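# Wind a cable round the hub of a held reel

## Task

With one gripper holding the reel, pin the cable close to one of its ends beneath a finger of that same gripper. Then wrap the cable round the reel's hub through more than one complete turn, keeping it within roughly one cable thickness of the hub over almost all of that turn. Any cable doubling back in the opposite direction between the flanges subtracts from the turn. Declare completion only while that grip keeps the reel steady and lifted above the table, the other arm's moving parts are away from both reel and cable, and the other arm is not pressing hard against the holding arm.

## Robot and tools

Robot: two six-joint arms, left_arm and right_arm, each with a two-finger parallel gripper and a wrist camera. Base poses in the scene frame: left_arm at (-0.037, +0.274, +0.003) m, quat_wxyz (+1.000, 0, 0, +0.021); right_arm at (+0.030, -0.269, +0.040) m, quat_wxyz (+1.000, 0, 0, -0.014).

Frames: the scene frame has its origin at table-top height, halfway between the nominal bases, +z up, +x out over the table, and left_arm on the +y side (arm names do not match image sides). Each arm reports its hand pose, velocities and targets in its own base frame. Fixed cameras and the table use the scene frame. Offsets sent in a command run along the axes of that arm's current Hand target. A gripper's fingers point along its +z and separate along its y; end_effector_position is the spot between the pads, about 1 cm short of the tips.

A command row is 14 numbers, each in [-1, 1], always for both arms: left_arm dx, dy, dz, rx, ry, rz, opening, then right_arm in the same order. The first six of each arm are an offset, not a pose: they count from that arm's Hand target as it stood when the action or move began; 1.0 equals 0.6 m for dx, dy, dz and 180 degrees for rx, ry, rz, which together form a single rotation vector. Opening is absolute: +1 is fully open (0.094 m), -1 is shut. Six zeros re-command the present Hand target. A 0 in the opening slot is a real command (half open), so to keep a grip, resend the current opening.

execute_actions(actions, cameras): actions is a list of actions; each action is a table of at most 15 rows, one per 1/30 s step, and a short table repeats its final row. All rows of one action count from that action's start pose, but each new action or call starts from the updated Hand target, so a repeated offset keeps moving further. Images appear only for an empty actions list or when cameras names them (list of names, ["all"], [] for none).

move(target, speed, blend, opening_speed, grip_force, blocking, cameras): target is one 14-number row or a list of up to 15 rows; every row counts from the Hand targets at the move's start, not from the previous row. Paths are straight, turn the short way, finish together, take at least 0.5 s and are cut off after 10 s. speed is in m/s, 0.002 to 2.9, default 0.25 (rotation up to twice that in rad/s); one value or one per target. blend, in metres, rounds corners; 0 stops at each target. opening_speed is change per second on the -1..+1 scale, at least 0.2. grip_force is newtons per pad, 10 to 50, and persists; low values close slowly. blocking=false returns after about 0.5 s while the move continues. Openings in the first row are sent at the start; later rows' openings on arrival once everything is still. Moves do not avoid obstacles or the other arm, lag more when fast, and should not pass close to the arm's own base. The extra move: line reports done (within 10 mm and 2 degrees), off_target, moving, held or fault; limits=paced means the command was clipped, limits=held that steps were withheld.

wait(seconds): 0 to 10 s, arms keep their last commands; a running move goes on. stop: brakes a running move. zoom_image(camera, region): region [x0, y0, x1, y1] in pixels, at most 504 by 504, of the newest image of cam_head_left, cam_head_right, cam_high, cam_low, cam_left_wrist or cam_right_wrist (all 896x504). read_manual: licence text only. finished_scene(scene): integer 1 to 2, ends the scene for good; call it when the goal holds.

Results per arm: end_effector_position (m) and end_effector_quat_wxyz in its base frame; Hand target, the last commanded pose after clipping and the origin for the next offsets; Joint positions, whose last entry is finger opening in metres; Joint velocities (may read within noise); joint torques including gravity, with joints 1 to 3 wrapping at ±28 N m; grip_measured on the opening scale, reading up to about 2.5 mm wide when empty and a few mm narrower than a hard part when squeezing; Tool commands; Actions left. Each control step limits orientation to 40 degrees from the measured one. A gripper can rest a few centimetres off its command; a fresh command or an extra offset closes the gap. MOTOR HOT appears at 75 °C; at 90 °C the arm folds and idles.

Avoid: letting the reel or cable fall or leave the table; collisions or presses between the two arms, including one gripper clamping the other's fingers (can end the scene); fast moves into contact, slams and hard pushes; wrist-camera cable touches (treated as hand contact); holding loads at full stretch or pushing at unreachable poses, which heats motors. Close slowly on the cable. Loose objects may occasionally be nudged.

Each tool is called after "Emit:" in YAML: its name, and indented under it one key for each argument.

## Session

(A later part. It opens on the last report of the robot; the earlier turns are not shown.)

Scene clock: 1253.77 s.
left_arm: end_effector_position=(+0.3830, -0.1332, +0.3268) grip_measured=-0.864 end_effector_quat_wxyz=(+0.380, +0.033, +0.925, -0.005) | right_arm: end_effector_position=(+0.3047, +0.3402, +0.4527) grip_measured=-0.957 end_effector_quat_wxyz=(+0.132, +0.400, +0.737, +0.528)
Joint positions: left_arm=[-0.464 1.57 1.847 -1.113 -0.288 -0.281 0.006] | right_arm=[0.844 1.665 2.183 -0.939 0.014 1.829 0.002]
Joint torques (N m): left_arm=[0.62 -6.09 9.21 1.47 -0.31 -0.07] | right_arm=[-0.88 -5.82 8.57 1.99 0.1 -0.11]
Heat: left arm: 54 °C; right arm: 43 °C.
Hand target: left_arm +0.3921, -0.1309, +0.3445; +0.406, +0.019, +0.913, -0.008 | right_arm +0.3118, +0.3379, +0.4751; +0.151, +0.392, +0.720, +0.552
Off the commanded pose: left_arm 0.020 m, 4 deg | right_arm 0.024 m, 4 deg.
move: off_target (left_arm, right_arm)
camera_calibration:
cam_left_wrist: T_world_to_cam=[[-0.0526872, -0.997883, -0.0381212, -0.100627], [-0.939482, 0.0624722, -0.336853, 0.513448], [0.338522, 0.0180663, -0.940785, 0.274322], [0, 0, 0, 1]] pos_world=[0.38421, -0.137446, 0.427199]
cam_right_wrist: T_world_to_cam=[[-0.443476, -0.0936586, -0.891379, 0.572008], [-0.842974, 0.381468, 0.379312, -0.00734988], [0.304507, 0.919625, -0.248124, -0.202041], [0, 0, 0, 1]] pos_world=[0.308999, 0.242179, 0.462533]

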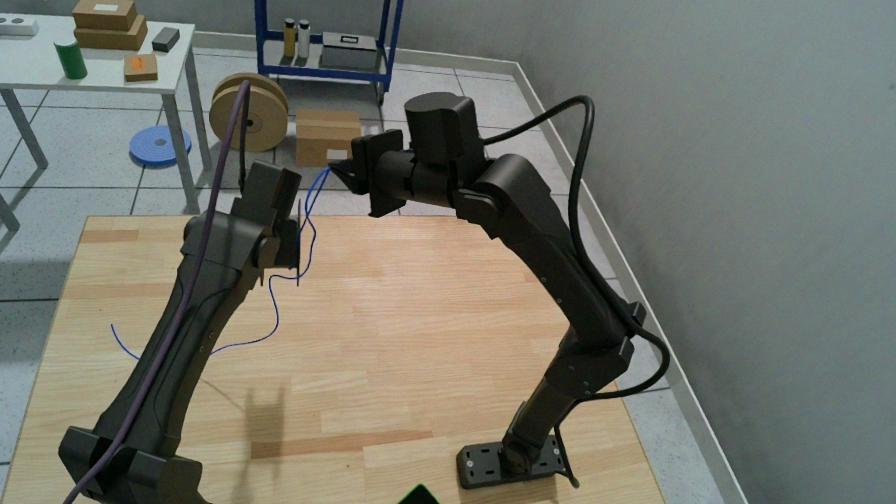

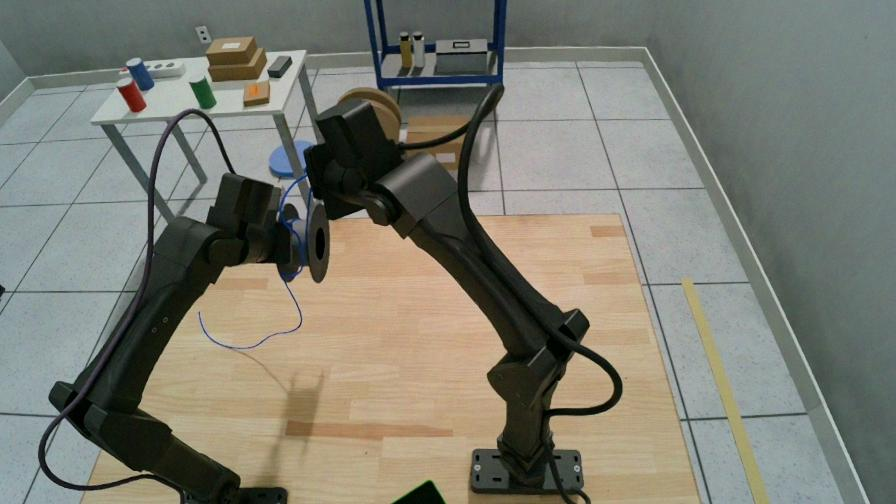

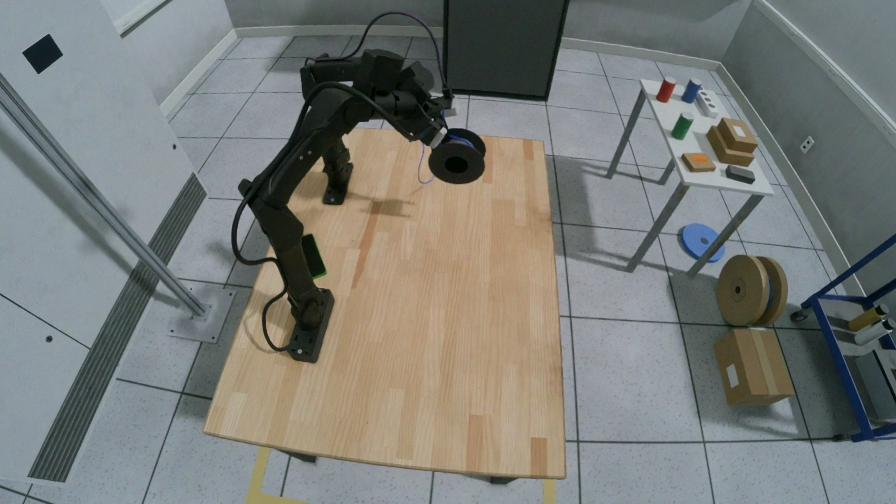

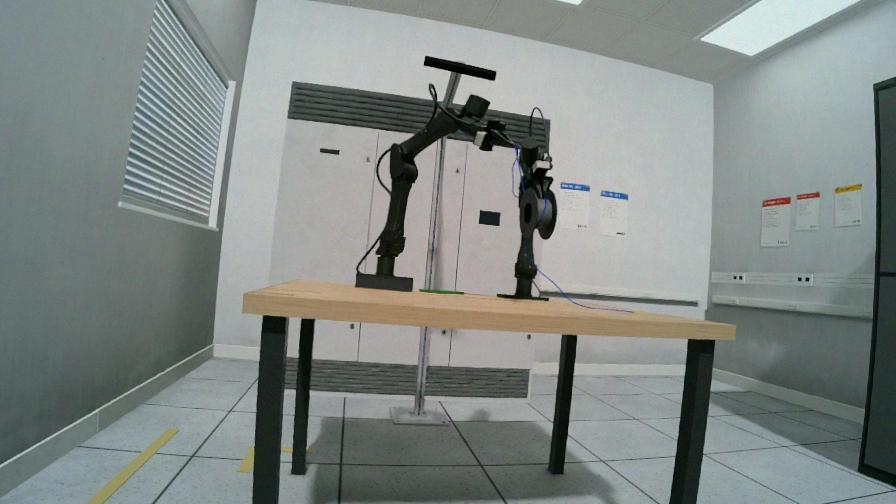

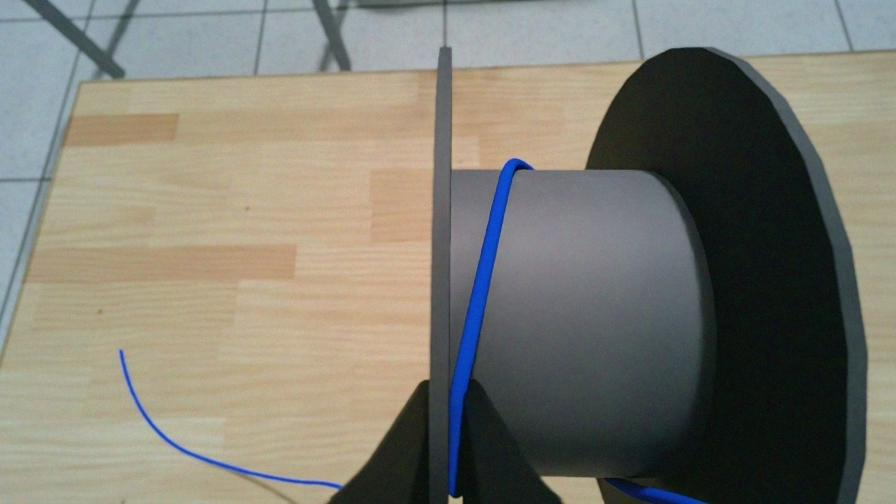

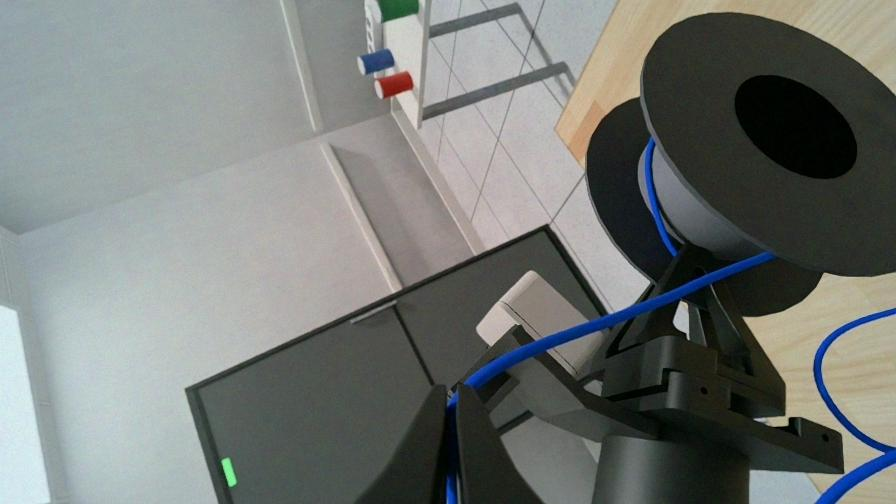

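Emit:
move:
  target: [0.1445,0.0043,-0.0108,0,-0.168,0,-1,-0.0917,-0.0827,0.1325,0,0,0,-1]
  speed: 0.1
  cameras: ["all"]

Scene clock: 1280.77 s.
left_arm: end_effector_position=(+0.3321, -0.1297, +0.2770) grip_measured=-0.864 end_effector_quat_wxyz=(+0.617, +0.025, +0.786, -0.013) | right_arm: end_effector_position=(+0.3627, +0.3525, +0.3720) grip_measured=-0.957 end_effector_quat_wxyz=(+0.119, +0.397, +0.741, +0.528)
Joint positions: left_arm=[-0.659 1.004 0.759 -0.043 -0.586 -0.153 0.006] | right_arm=[0.727 1.665 1.809 -0.575 -0.118 1.786 0.002]
Joint torques (N m): left_arm=[-0.5 -4.75 5.93 1.79 -0.33 0.06] | right_arm=[-1.76 -7.53 7.04 2.42 0.24 -0.15]
Heat: left arm: 52 °C; right arm: 45 °C.
Hand target: left_arm +0.3294, -0.1256, +0.2844; +0.631, +0.017, +0.776, -0.012 | right_arm +0.3793, +0.3473, +0.3905; +0.151, +0.392, +0.720, +0.552
Off the commanded pose: left_arm 0.009 m, 2 deg | right_arm 0.025 m, 5 deg.
move: off_target (right_arm)
camera_calibration:
cam_left_wrist: T_world_to_cam=[[-0.03399, -0.99917, -0.0224366, -0.112322], [-0.623948, 0.038752, -0.780504, 0.463684], [0.780726, -0.0125301, -0.624748, 0.00636045], [0, 0, 0, 1]] pos_world=[0.280531, -0.130118, 0.363361]
cam_right_wrist: T_world_to_cam=[[-0.45569, -0.0990765, -0.884608, 0.530699], [-0.844712, 0.361548, 0.394645, 0.0693681], [0.280728, 0.927074, -0.248445, -0.244907], [0, 0, 0, 1]] pos_world=[0.369182, 0.254547, 0.381239]

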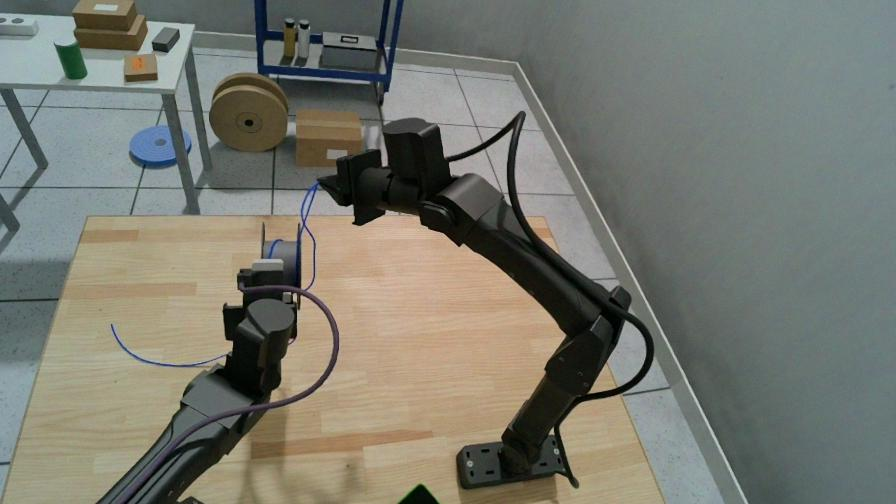

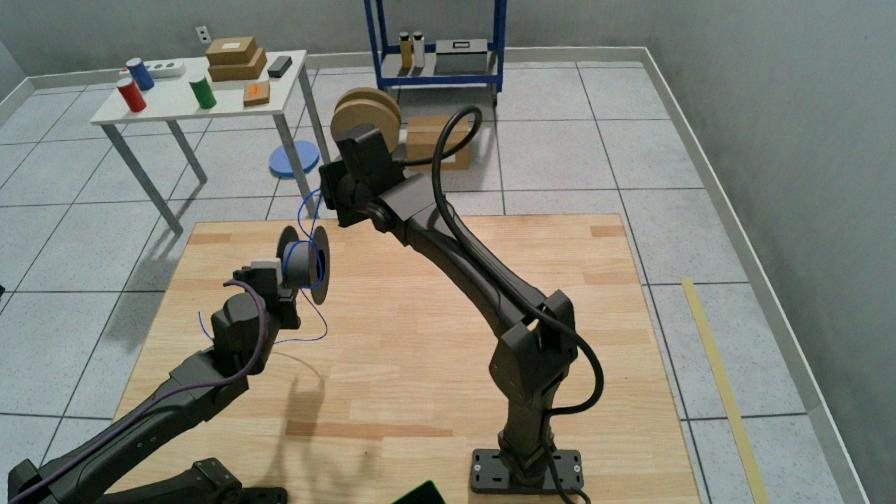

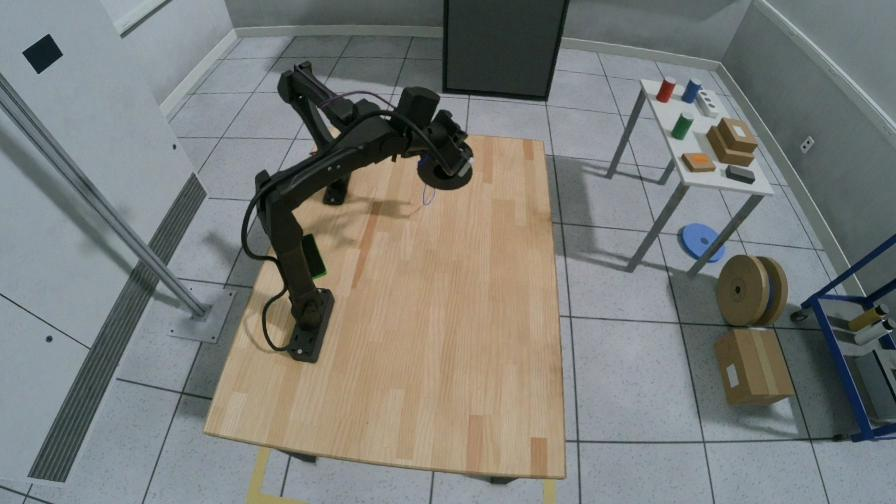

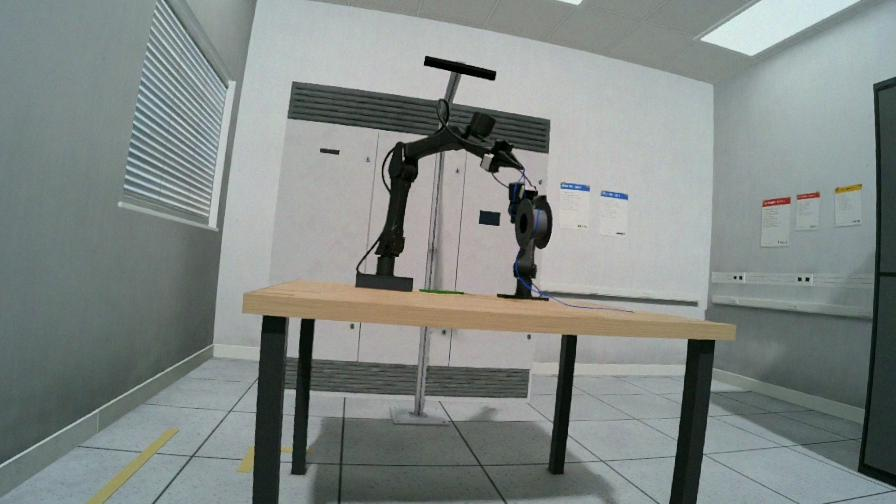

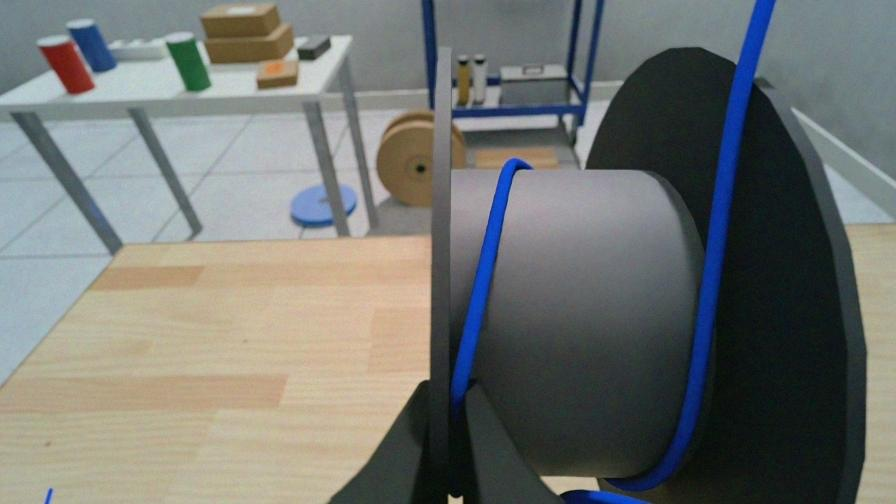

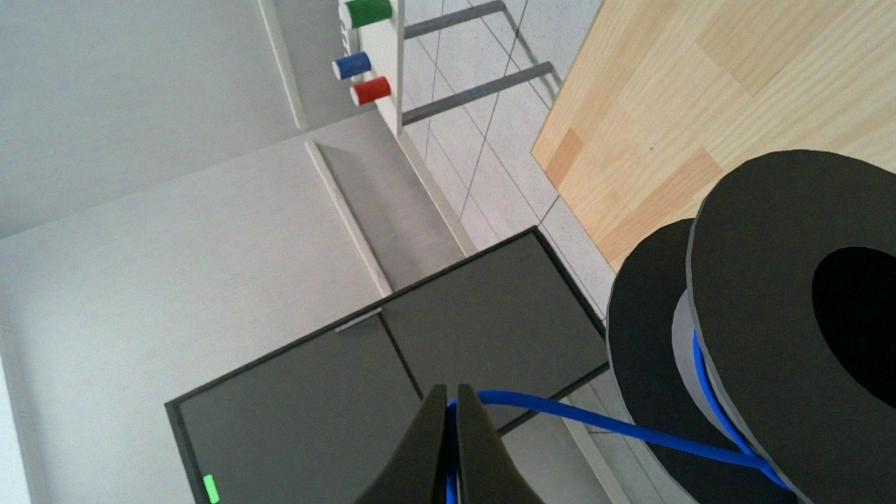

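Emit:
zoom_image:
  camera: "cam_head_right"
  region: [180, 160, 380, 370]

Emit:
zoom_image:
  camera: "cam_head_left"
  region: [180, 150, 400, 390]

Emit:
zoom_image:
  camera: "cam_low"
  region: [460, 130, 600, 310]

Emit:
zoom_image:
  camera: "cam_high"
  region: [360, 60, 520, 240]

Scaled by 2.400 from the camera's 896x504 image, which has a finer 1280x720 frame.

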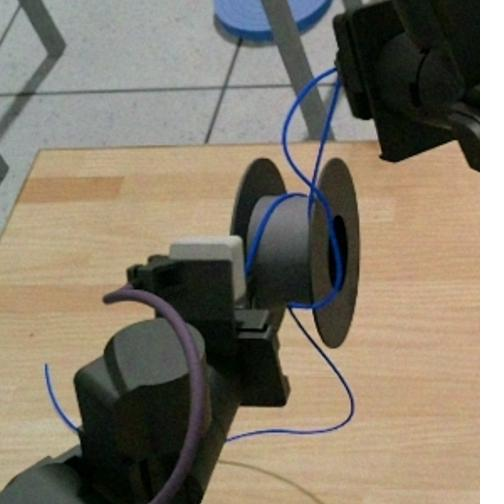

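Scaled by 2.100 from the camera's 896x504 image, which has a finer 1280x720 frame.

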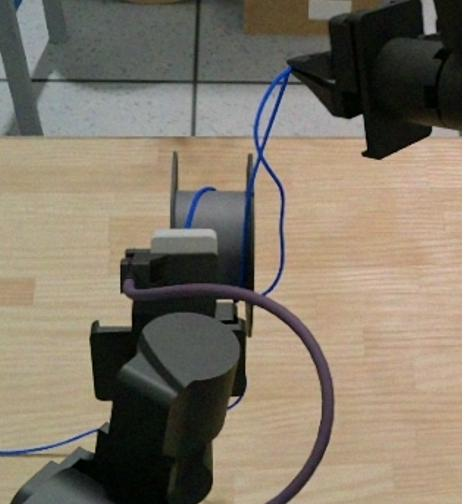

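Scaled by 2.800 from the camera's 896x504 image, which has a finer 1280x720 frame.

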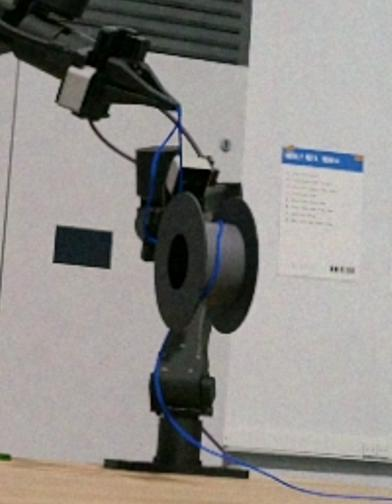

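Scaled by 2.800 from the camera's 896x504 image, which has a finer 1280x720 frame.

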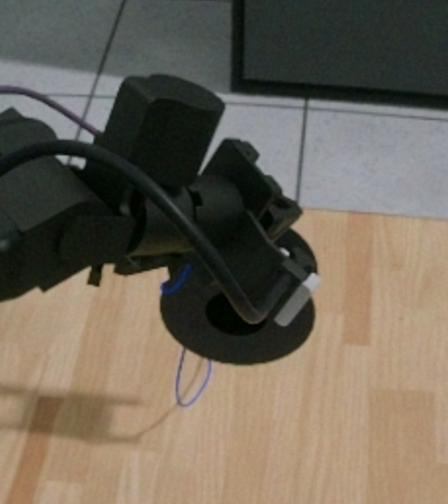

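Emit:
zoom_image:
  camera: "cam_left_wrist"
  region: [400, 300, 896, 504]

Emit:
zoom_image:
  camera: "cam_right_wrist"
  region: [560, 250, 896, 504]

Emit:
zoom_image:
  camera: "cam_head_right"
  region: [270, 210, 350, 310]

Scaled by 1.016 from the camera's 896x504 image, which has a finer 1280x720 frame.

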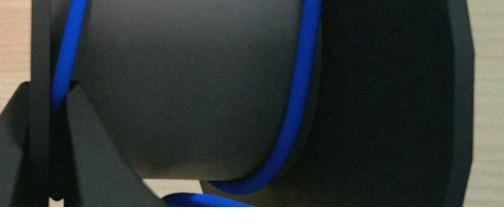

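Scaled by 1.500 from the camera's 896x504 image, which has a finer 1280x720 frame.

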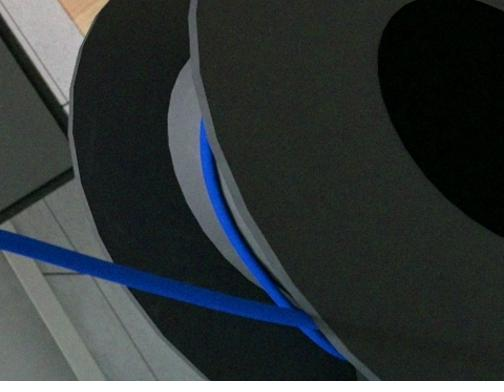

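Scaled by 5.040 from the camera's 896x504 image, which has a finer 1280x720 frame.

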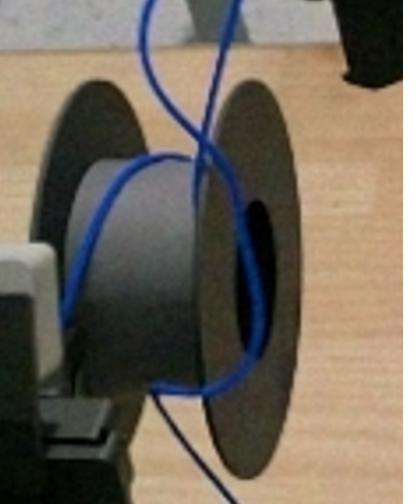

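Emit:
move:
  target: [0,0,0,0,0,0,-1,-0.1243,-0.0302,0.137,0,0,0,-1]
  speed: 0.1
  cameras: ["all"]

Scene clock: 1325.73 s.
left_arm: end_effector_position=(+0.3327, -0.1300, +0.2796) grip_measured=-0.864 end_effector_quat_wxyz=(+0.621, +0.024, +0.783, -0.014) | right_arm: end_effector_position=(+0.4239, +0.3676, +0.3027) grip_measured=-0.957 end_effector_quat_wxyz=(+0.068, +0.379, +0.759, +0.525)
Joint positions: left_arm=[-0.659 1.004 0.759 -0.031 -0.587 -0.148 0.006] | right_arm=[0.608 1.864 1.796 -0.416 -0.332 1.734 0.002]
Joint torques (N m): left_arm=[-0.49 -4.74 5.89 1.7 -0.32 0.03] | right_arm=[-4.22 -8.28 9.55 2.69 0.96 -0.15]
Heat: left arm: 55 °C; right arm: 49 °C.
Hand target: left_arm +0.3294, -0.1256, +0.2844; +0.631, +0.017, +0.776, -0.012 | right_arm +0.4739, +0.3468, +0.3294; +0.151, +0.392, +0.720, +0.552
Off the commanded pose: left_arm 0.007 m, 2 deg | right_arm 0.060 m, 11 deg.
move: off_target (right_arm)
camera_calibration:
cam_left_wrist: T_world_to_cam=[[-0.0341989, -0.999209, -0.0202695, -0.113114], [-0.616041, 0.0370461, -0.786842, 0.465031], [0.786971, -0.0144223, -0.616821, 0.00292685], [0, 0, 0, 1]] pos_world=[0.280307, -0.13021, 0.365419]
cam_right_wrist: T_world_to_cam=[[-0.499548, -0.132886, -0.856033, 0.521228], [-0.848258, 0.275584, 0.452231, 0.158689], [0.175814, 0.952048, -0.250389, -0.257447], [0, 0, 0, 1]] pos_world=[0.44025, 0.270633, 0.309963]

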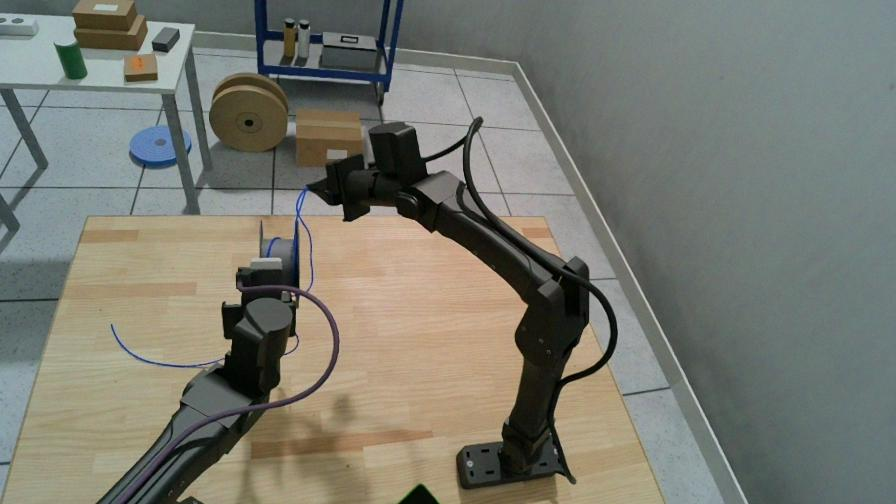

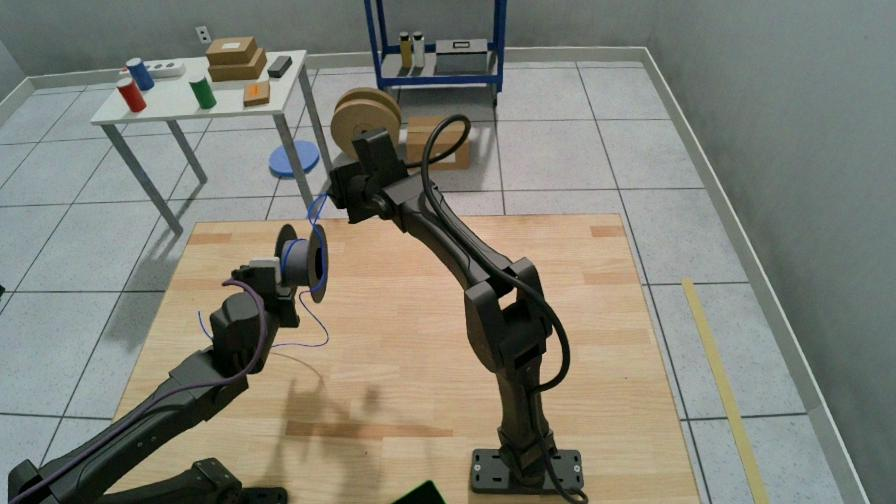

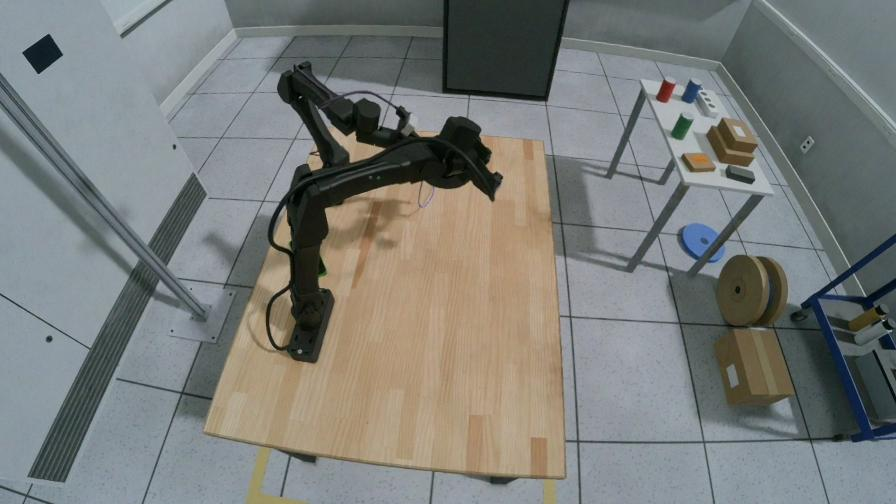

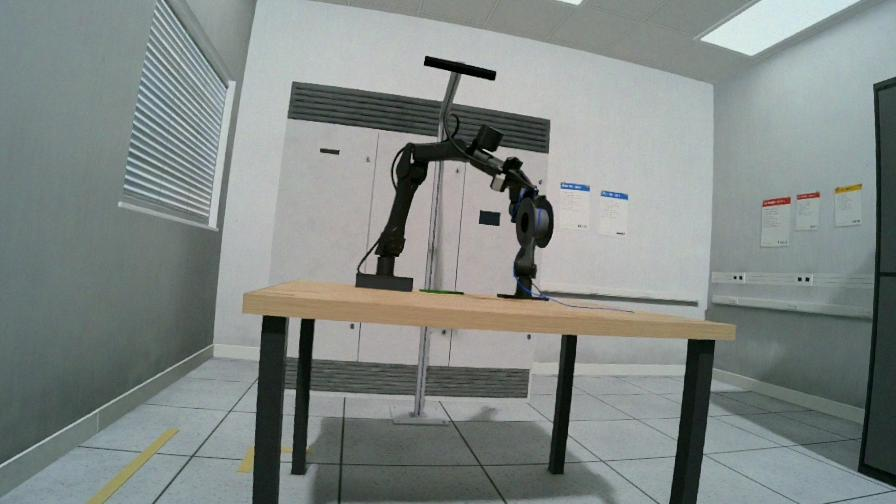

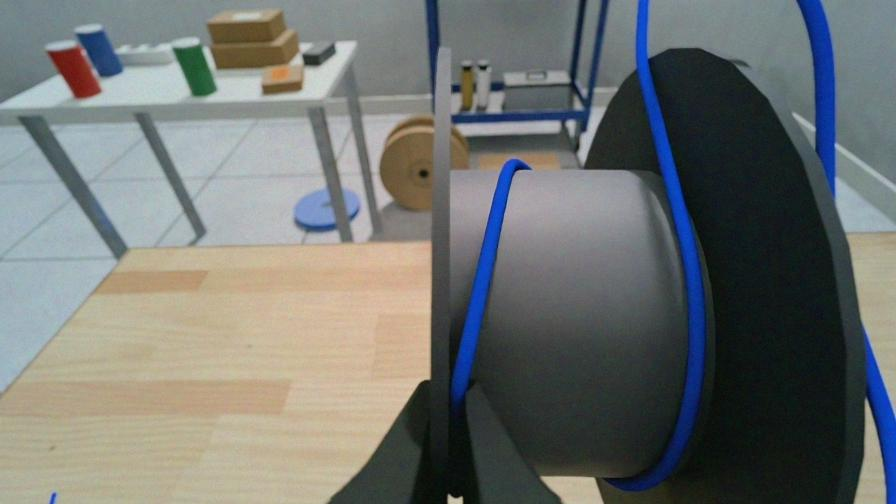

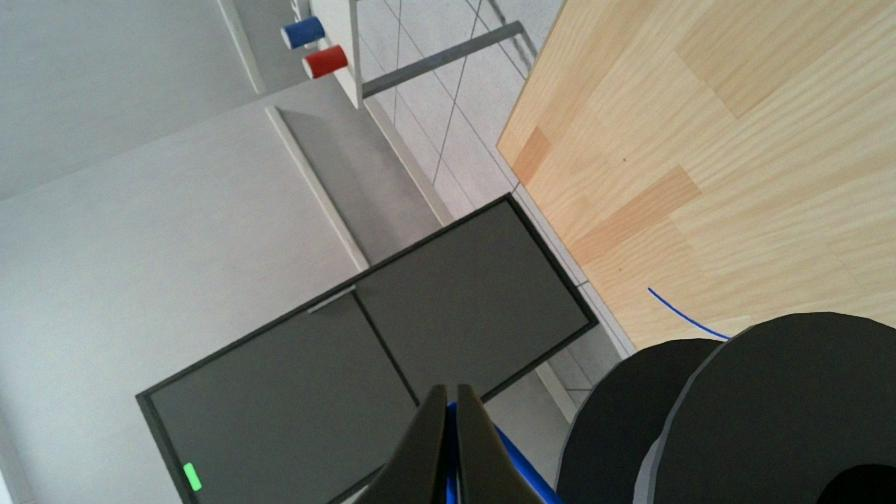

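Emit:
move:
  target: [0,0,0,0,0,0,-1,0.0372,-0.1343,-0.009,0,0,0,-1]
  speed: 0.1
  cameras: ["all"]

Scene clock: 1336.67 s.
left_arm: end_effector_position=(+0.3297, -0.1282, +0.2646) grip_measured=-0.864 end_effector_quat_wxyz=(+0.604, +0.038, +0.796, +0.000) | right_arm: end_effector_position=(+0.4187, +0.3630, +0.2338) grip_measured=-0.957 end_effector_quat_wxyz=(+0.117, +0.390, +0.742, +0.533)
Joint positions: left_arm=[-0.66 1.004 0.745 -0.072 -0.586 -0.14 0.006] | right_arm=[0.646 1.796 1.397 -0.027 -0.205 1.746 0.002]
Joint torques (N m): left_arm=[-0.43 -5.04 6.98 2.07 -0.34 -0.08] | right_arm=[-0.31 -12.88 6.58 1.88 0.48 0.03]
Heat: left arm: 55 °C; right arm: 50 °C.
Hand target: left_arm +0.3294, -0.1257, +0.2845; +0.631, +0.016, +0.776, -0.012 | right_arm +0.4237, +0.3529, +0.2626; +0.151, +0.392, +0.720, +0.552
Off the commanded pose: left_arm 0.020 m, 5 deg | right_arm 0.031 m, 5 deg.
move: off_target (left_arm, right_arm)
camera_calibration:
cam_left_wrist: T_world_to_cam=[[-0.0396332, -0.997468, -0.0590534, -0.0994995], [-0.649281, 0.0706309, -0.757262, 0.458738], [0.759515, 0.00832953, -0.650436, 0.0169855], [0, 0, 0, 1]] pos_world=[0.281005, -0.13179, 0.352557]
cam_right_wrist: T_world_to_cam=[[-0.447386, -0.0997564, -0.88876, 0.432754], [-0.852932, 0.346478, 0.390462, 0.177366], [0.268985, 0.932739, -0.240095, -0.303842], [0, 0, 0, 1]] pos_world=[0.426619, 0.265122, 0.242409]

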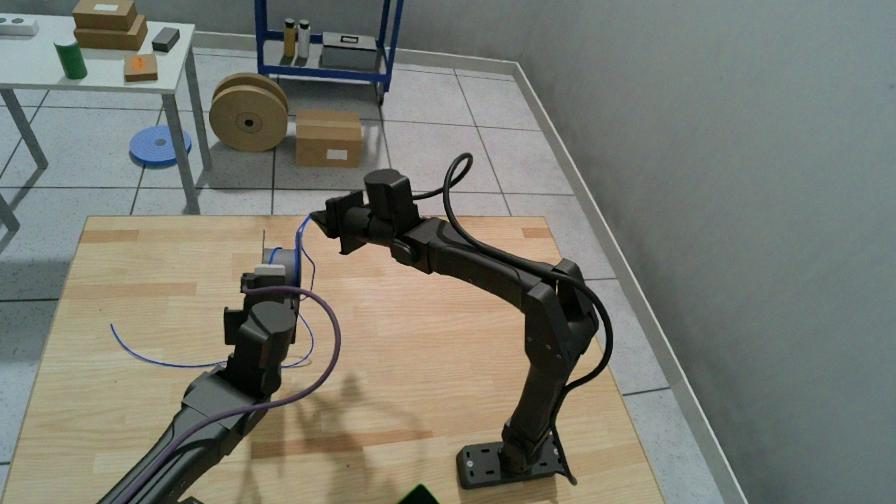

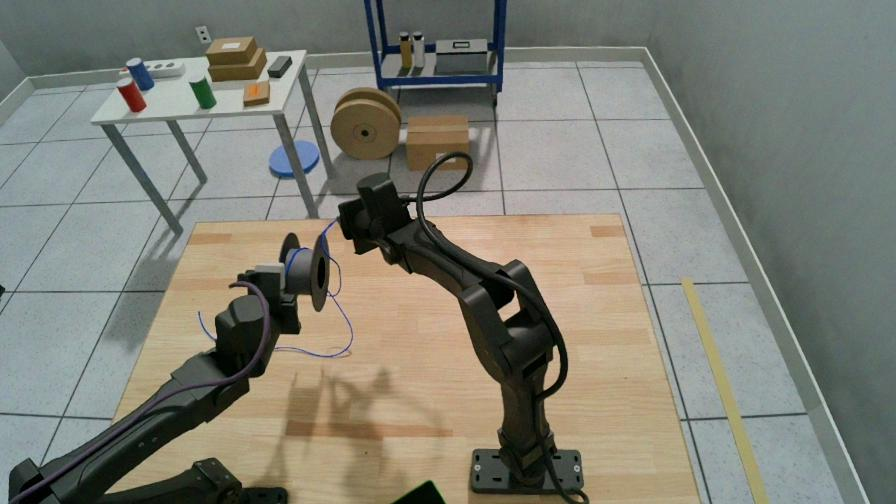

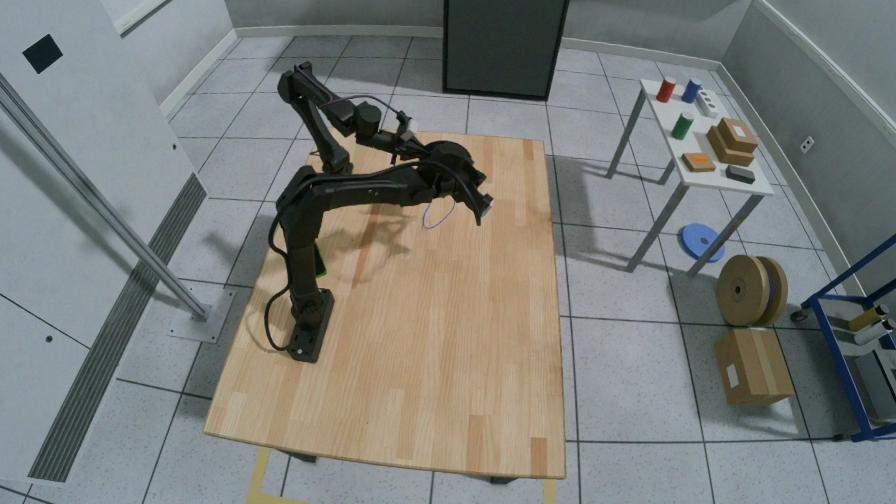

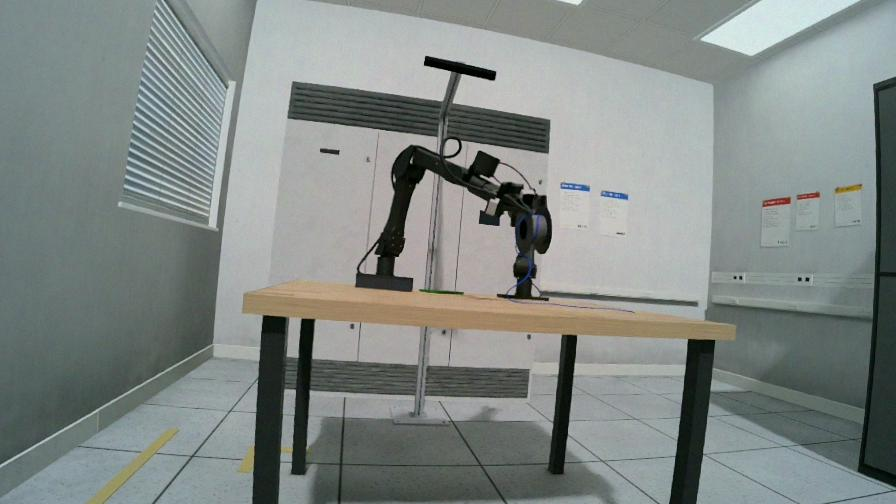

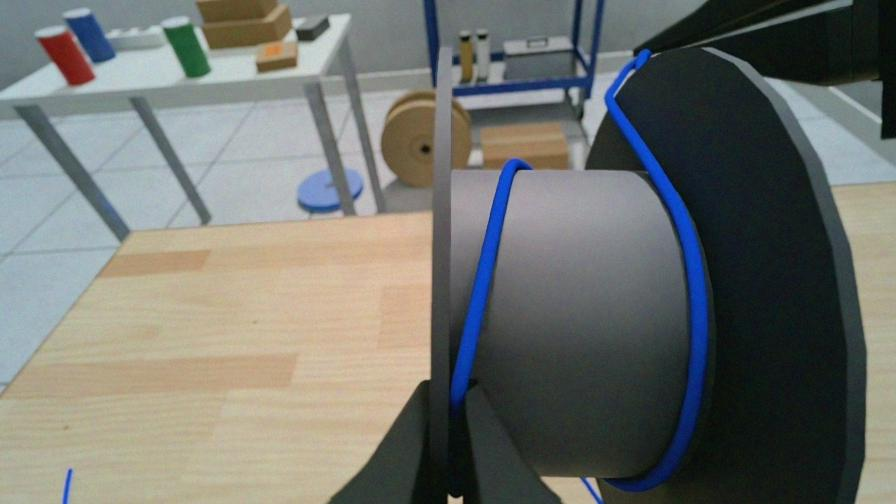

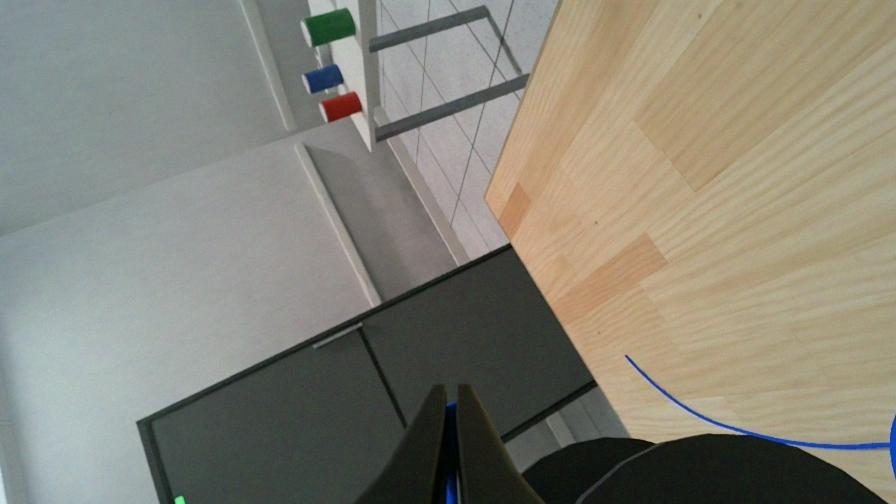

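Emit:
move:
  target: [0,0,0,0,0,0,-1,0,0,0,0,0,0,-0.75]
  opening_speed: 0.2
  cameras: ["all"]

Scene clock: 1353.50 s.
left_arm: end_effector_position=(+0.3297, -0.1279, +0.2646) grip_measured=-0.864 end_effector_quat_wxyz=(+0.604, +0.038, +0.796, +0.001) | right_arm: end_effector_position=(+0.4237, +0.3589, +0.2342) grip_measured=-0.751 end_effector_quat_wxyz=(+0.132, +0.398, +0.737, +0.530)
Joint positions: left_arm=[-0.66 1.004 0.745 -0.072 -0.588 -0.14 0.006] | right_arm=[0.646 1.796 1.397 -0.023 -0.17 1.746 0.012]
Joint torques (N m): left_arm=[-0.43 -5.03 6.98 2.07 -0.33 -0.08] | right_arm=[-0.32 -12.89 6.6 1.86 0.1 0.02]
Heat: left arm: 57 °C; right arm: 47 °C.
Hand target: left_arm +0.3294, -0.1256, +0.2845; +0.631, +0.016, +0.776, -0.012 | right_arm +0.4237, +0.3529, +0.2626; +0.151, +0.392, +0.720, +0.552
Off the commanded pose: left_arm 0.020 m, 5 deg | right_arm 0.029 m, 4 deg.
move: off_target (left_arm, right_arm)
camera_calibration:
cam_left_wrist: T_world_to_cam=[[-0.0381039, -0.997504, -0.0594498, -0.0996024], [-0.649174, 0.069939, -0.757418, 0.458657], [0.759685, 0.00973274, -0.650218, 0.0170419], [0, 0, 0, 1]] pos_world=[0.281007, -0.131598, 0.352555]
cam_right_wrist: T_world_to_cam=[[-0.439906, -0.0932669, -0.893187, 0.430523], [-0.845853, 0.377153, 0.377211, 0.171925], [0.301687, 0.921443, -0.244802, -0.309905], [0, 0, 0, 1]] pos_world=[0.428307, 0.260871, 0.243821]

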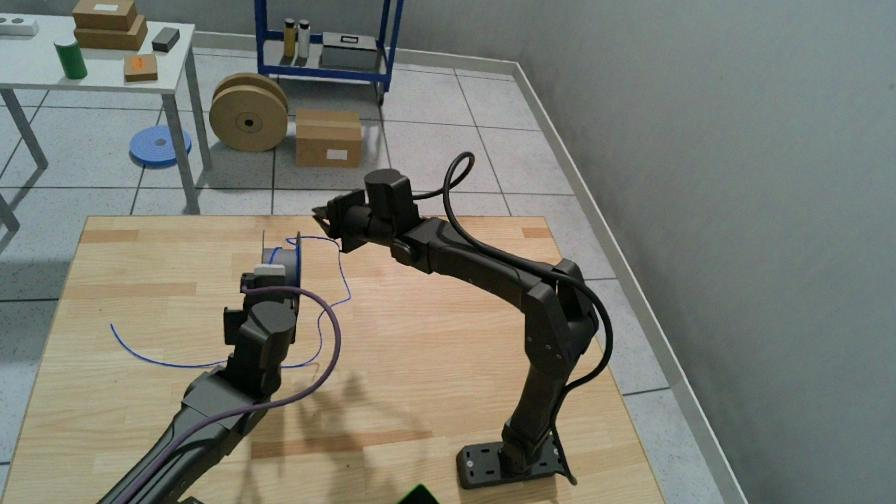

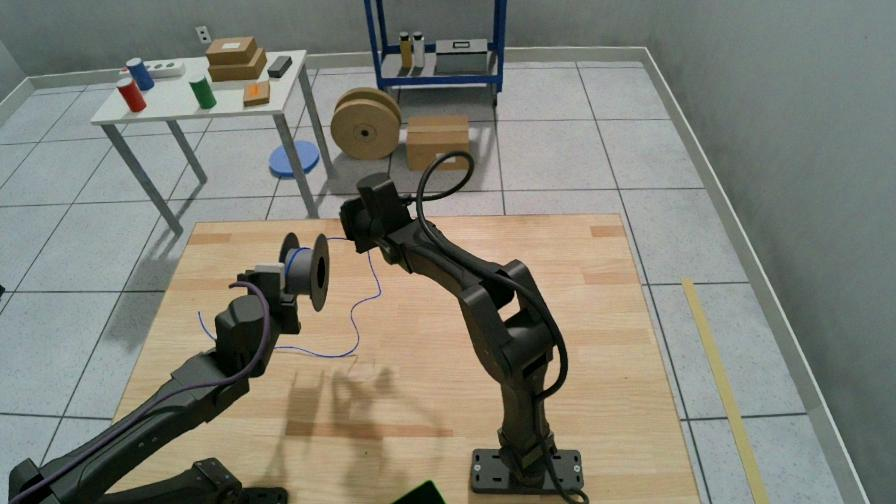

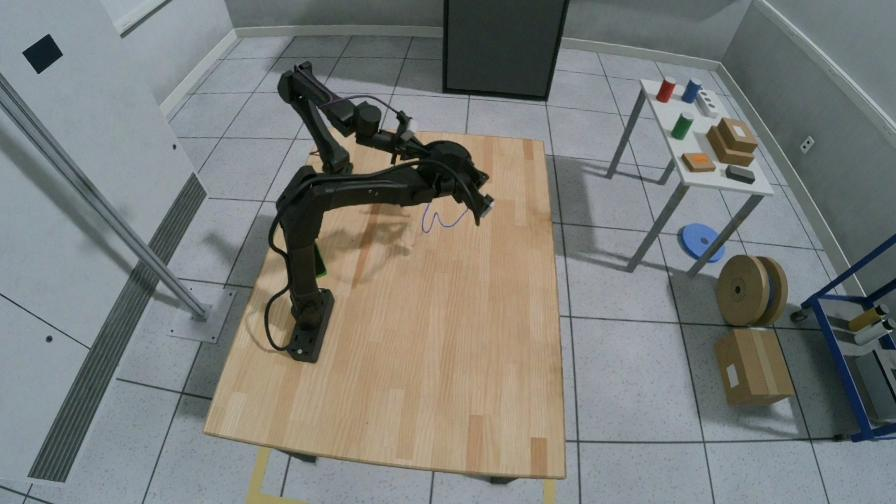

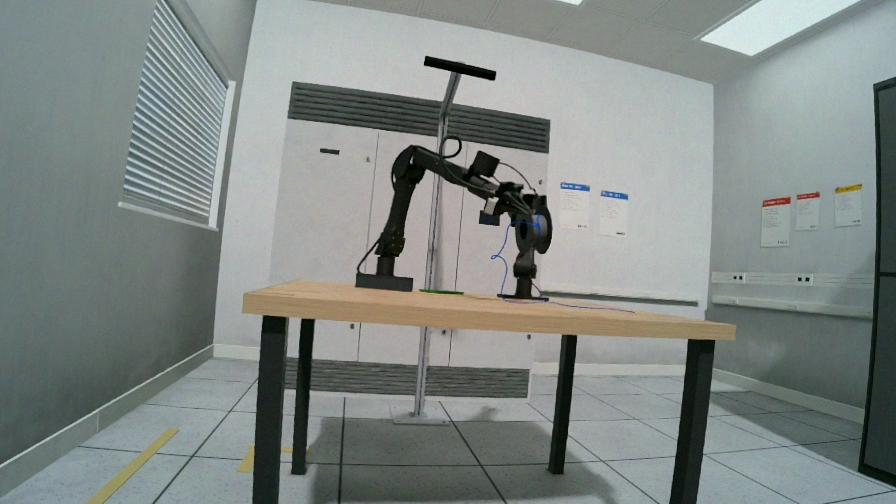

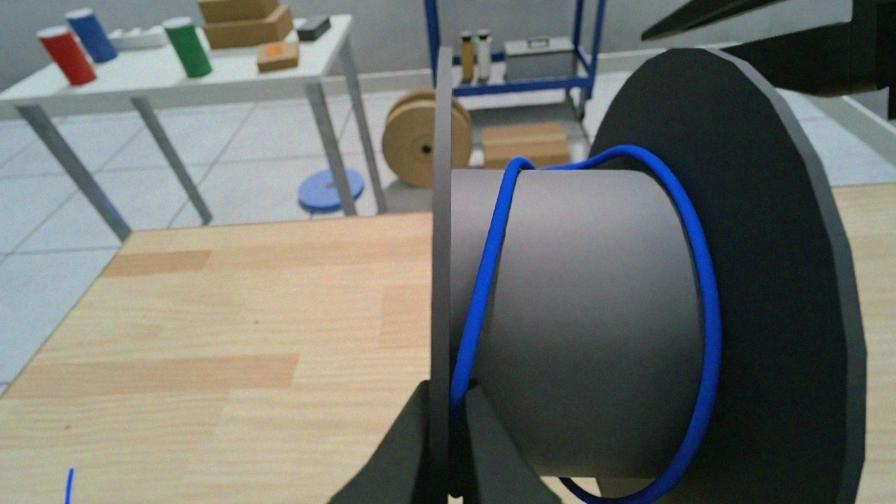

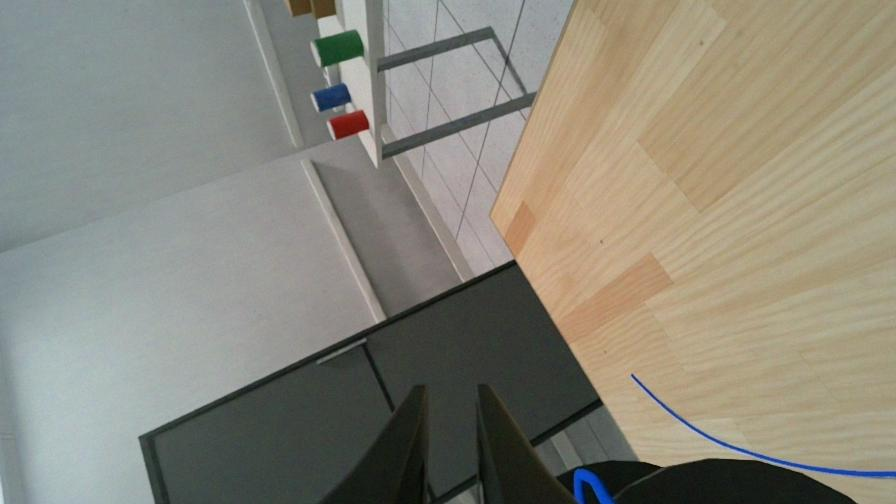

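Emit:
zoom_image:
  camera: "cam_left_wrist"
  region: [420, 100, 760, 504]

Emit:
zoom_image:
  camera: "cam_head_right"
  region: [250, 210, 400, 370]

Emit:
zoom_image:
  camera: "cam_low"
  region: [470, 180, 580, 310]

Scaled by 1.248 from the camera's 896x504 image, which has a finer 1280x720 frame.

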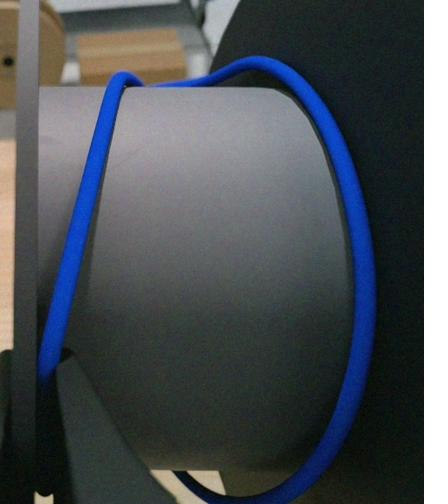

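Scaled by 3.150 from the camera's 896x504 image, which has a finer 1280x720 frame.

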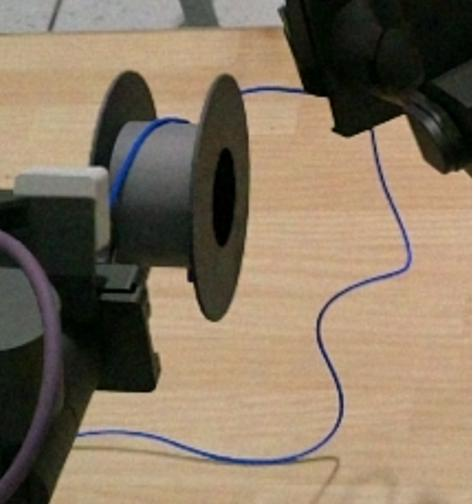

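Scaled by 3.877 from the camera's 896x504 image, which has a finer 1280x720 frame.

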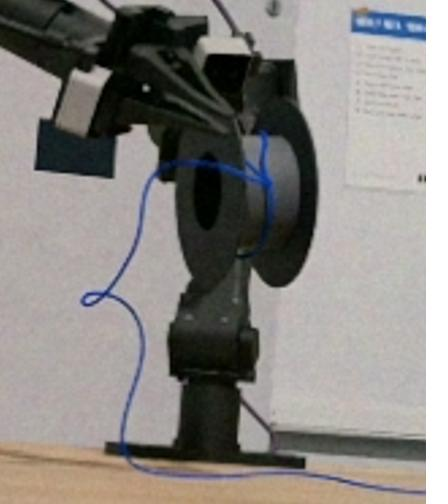

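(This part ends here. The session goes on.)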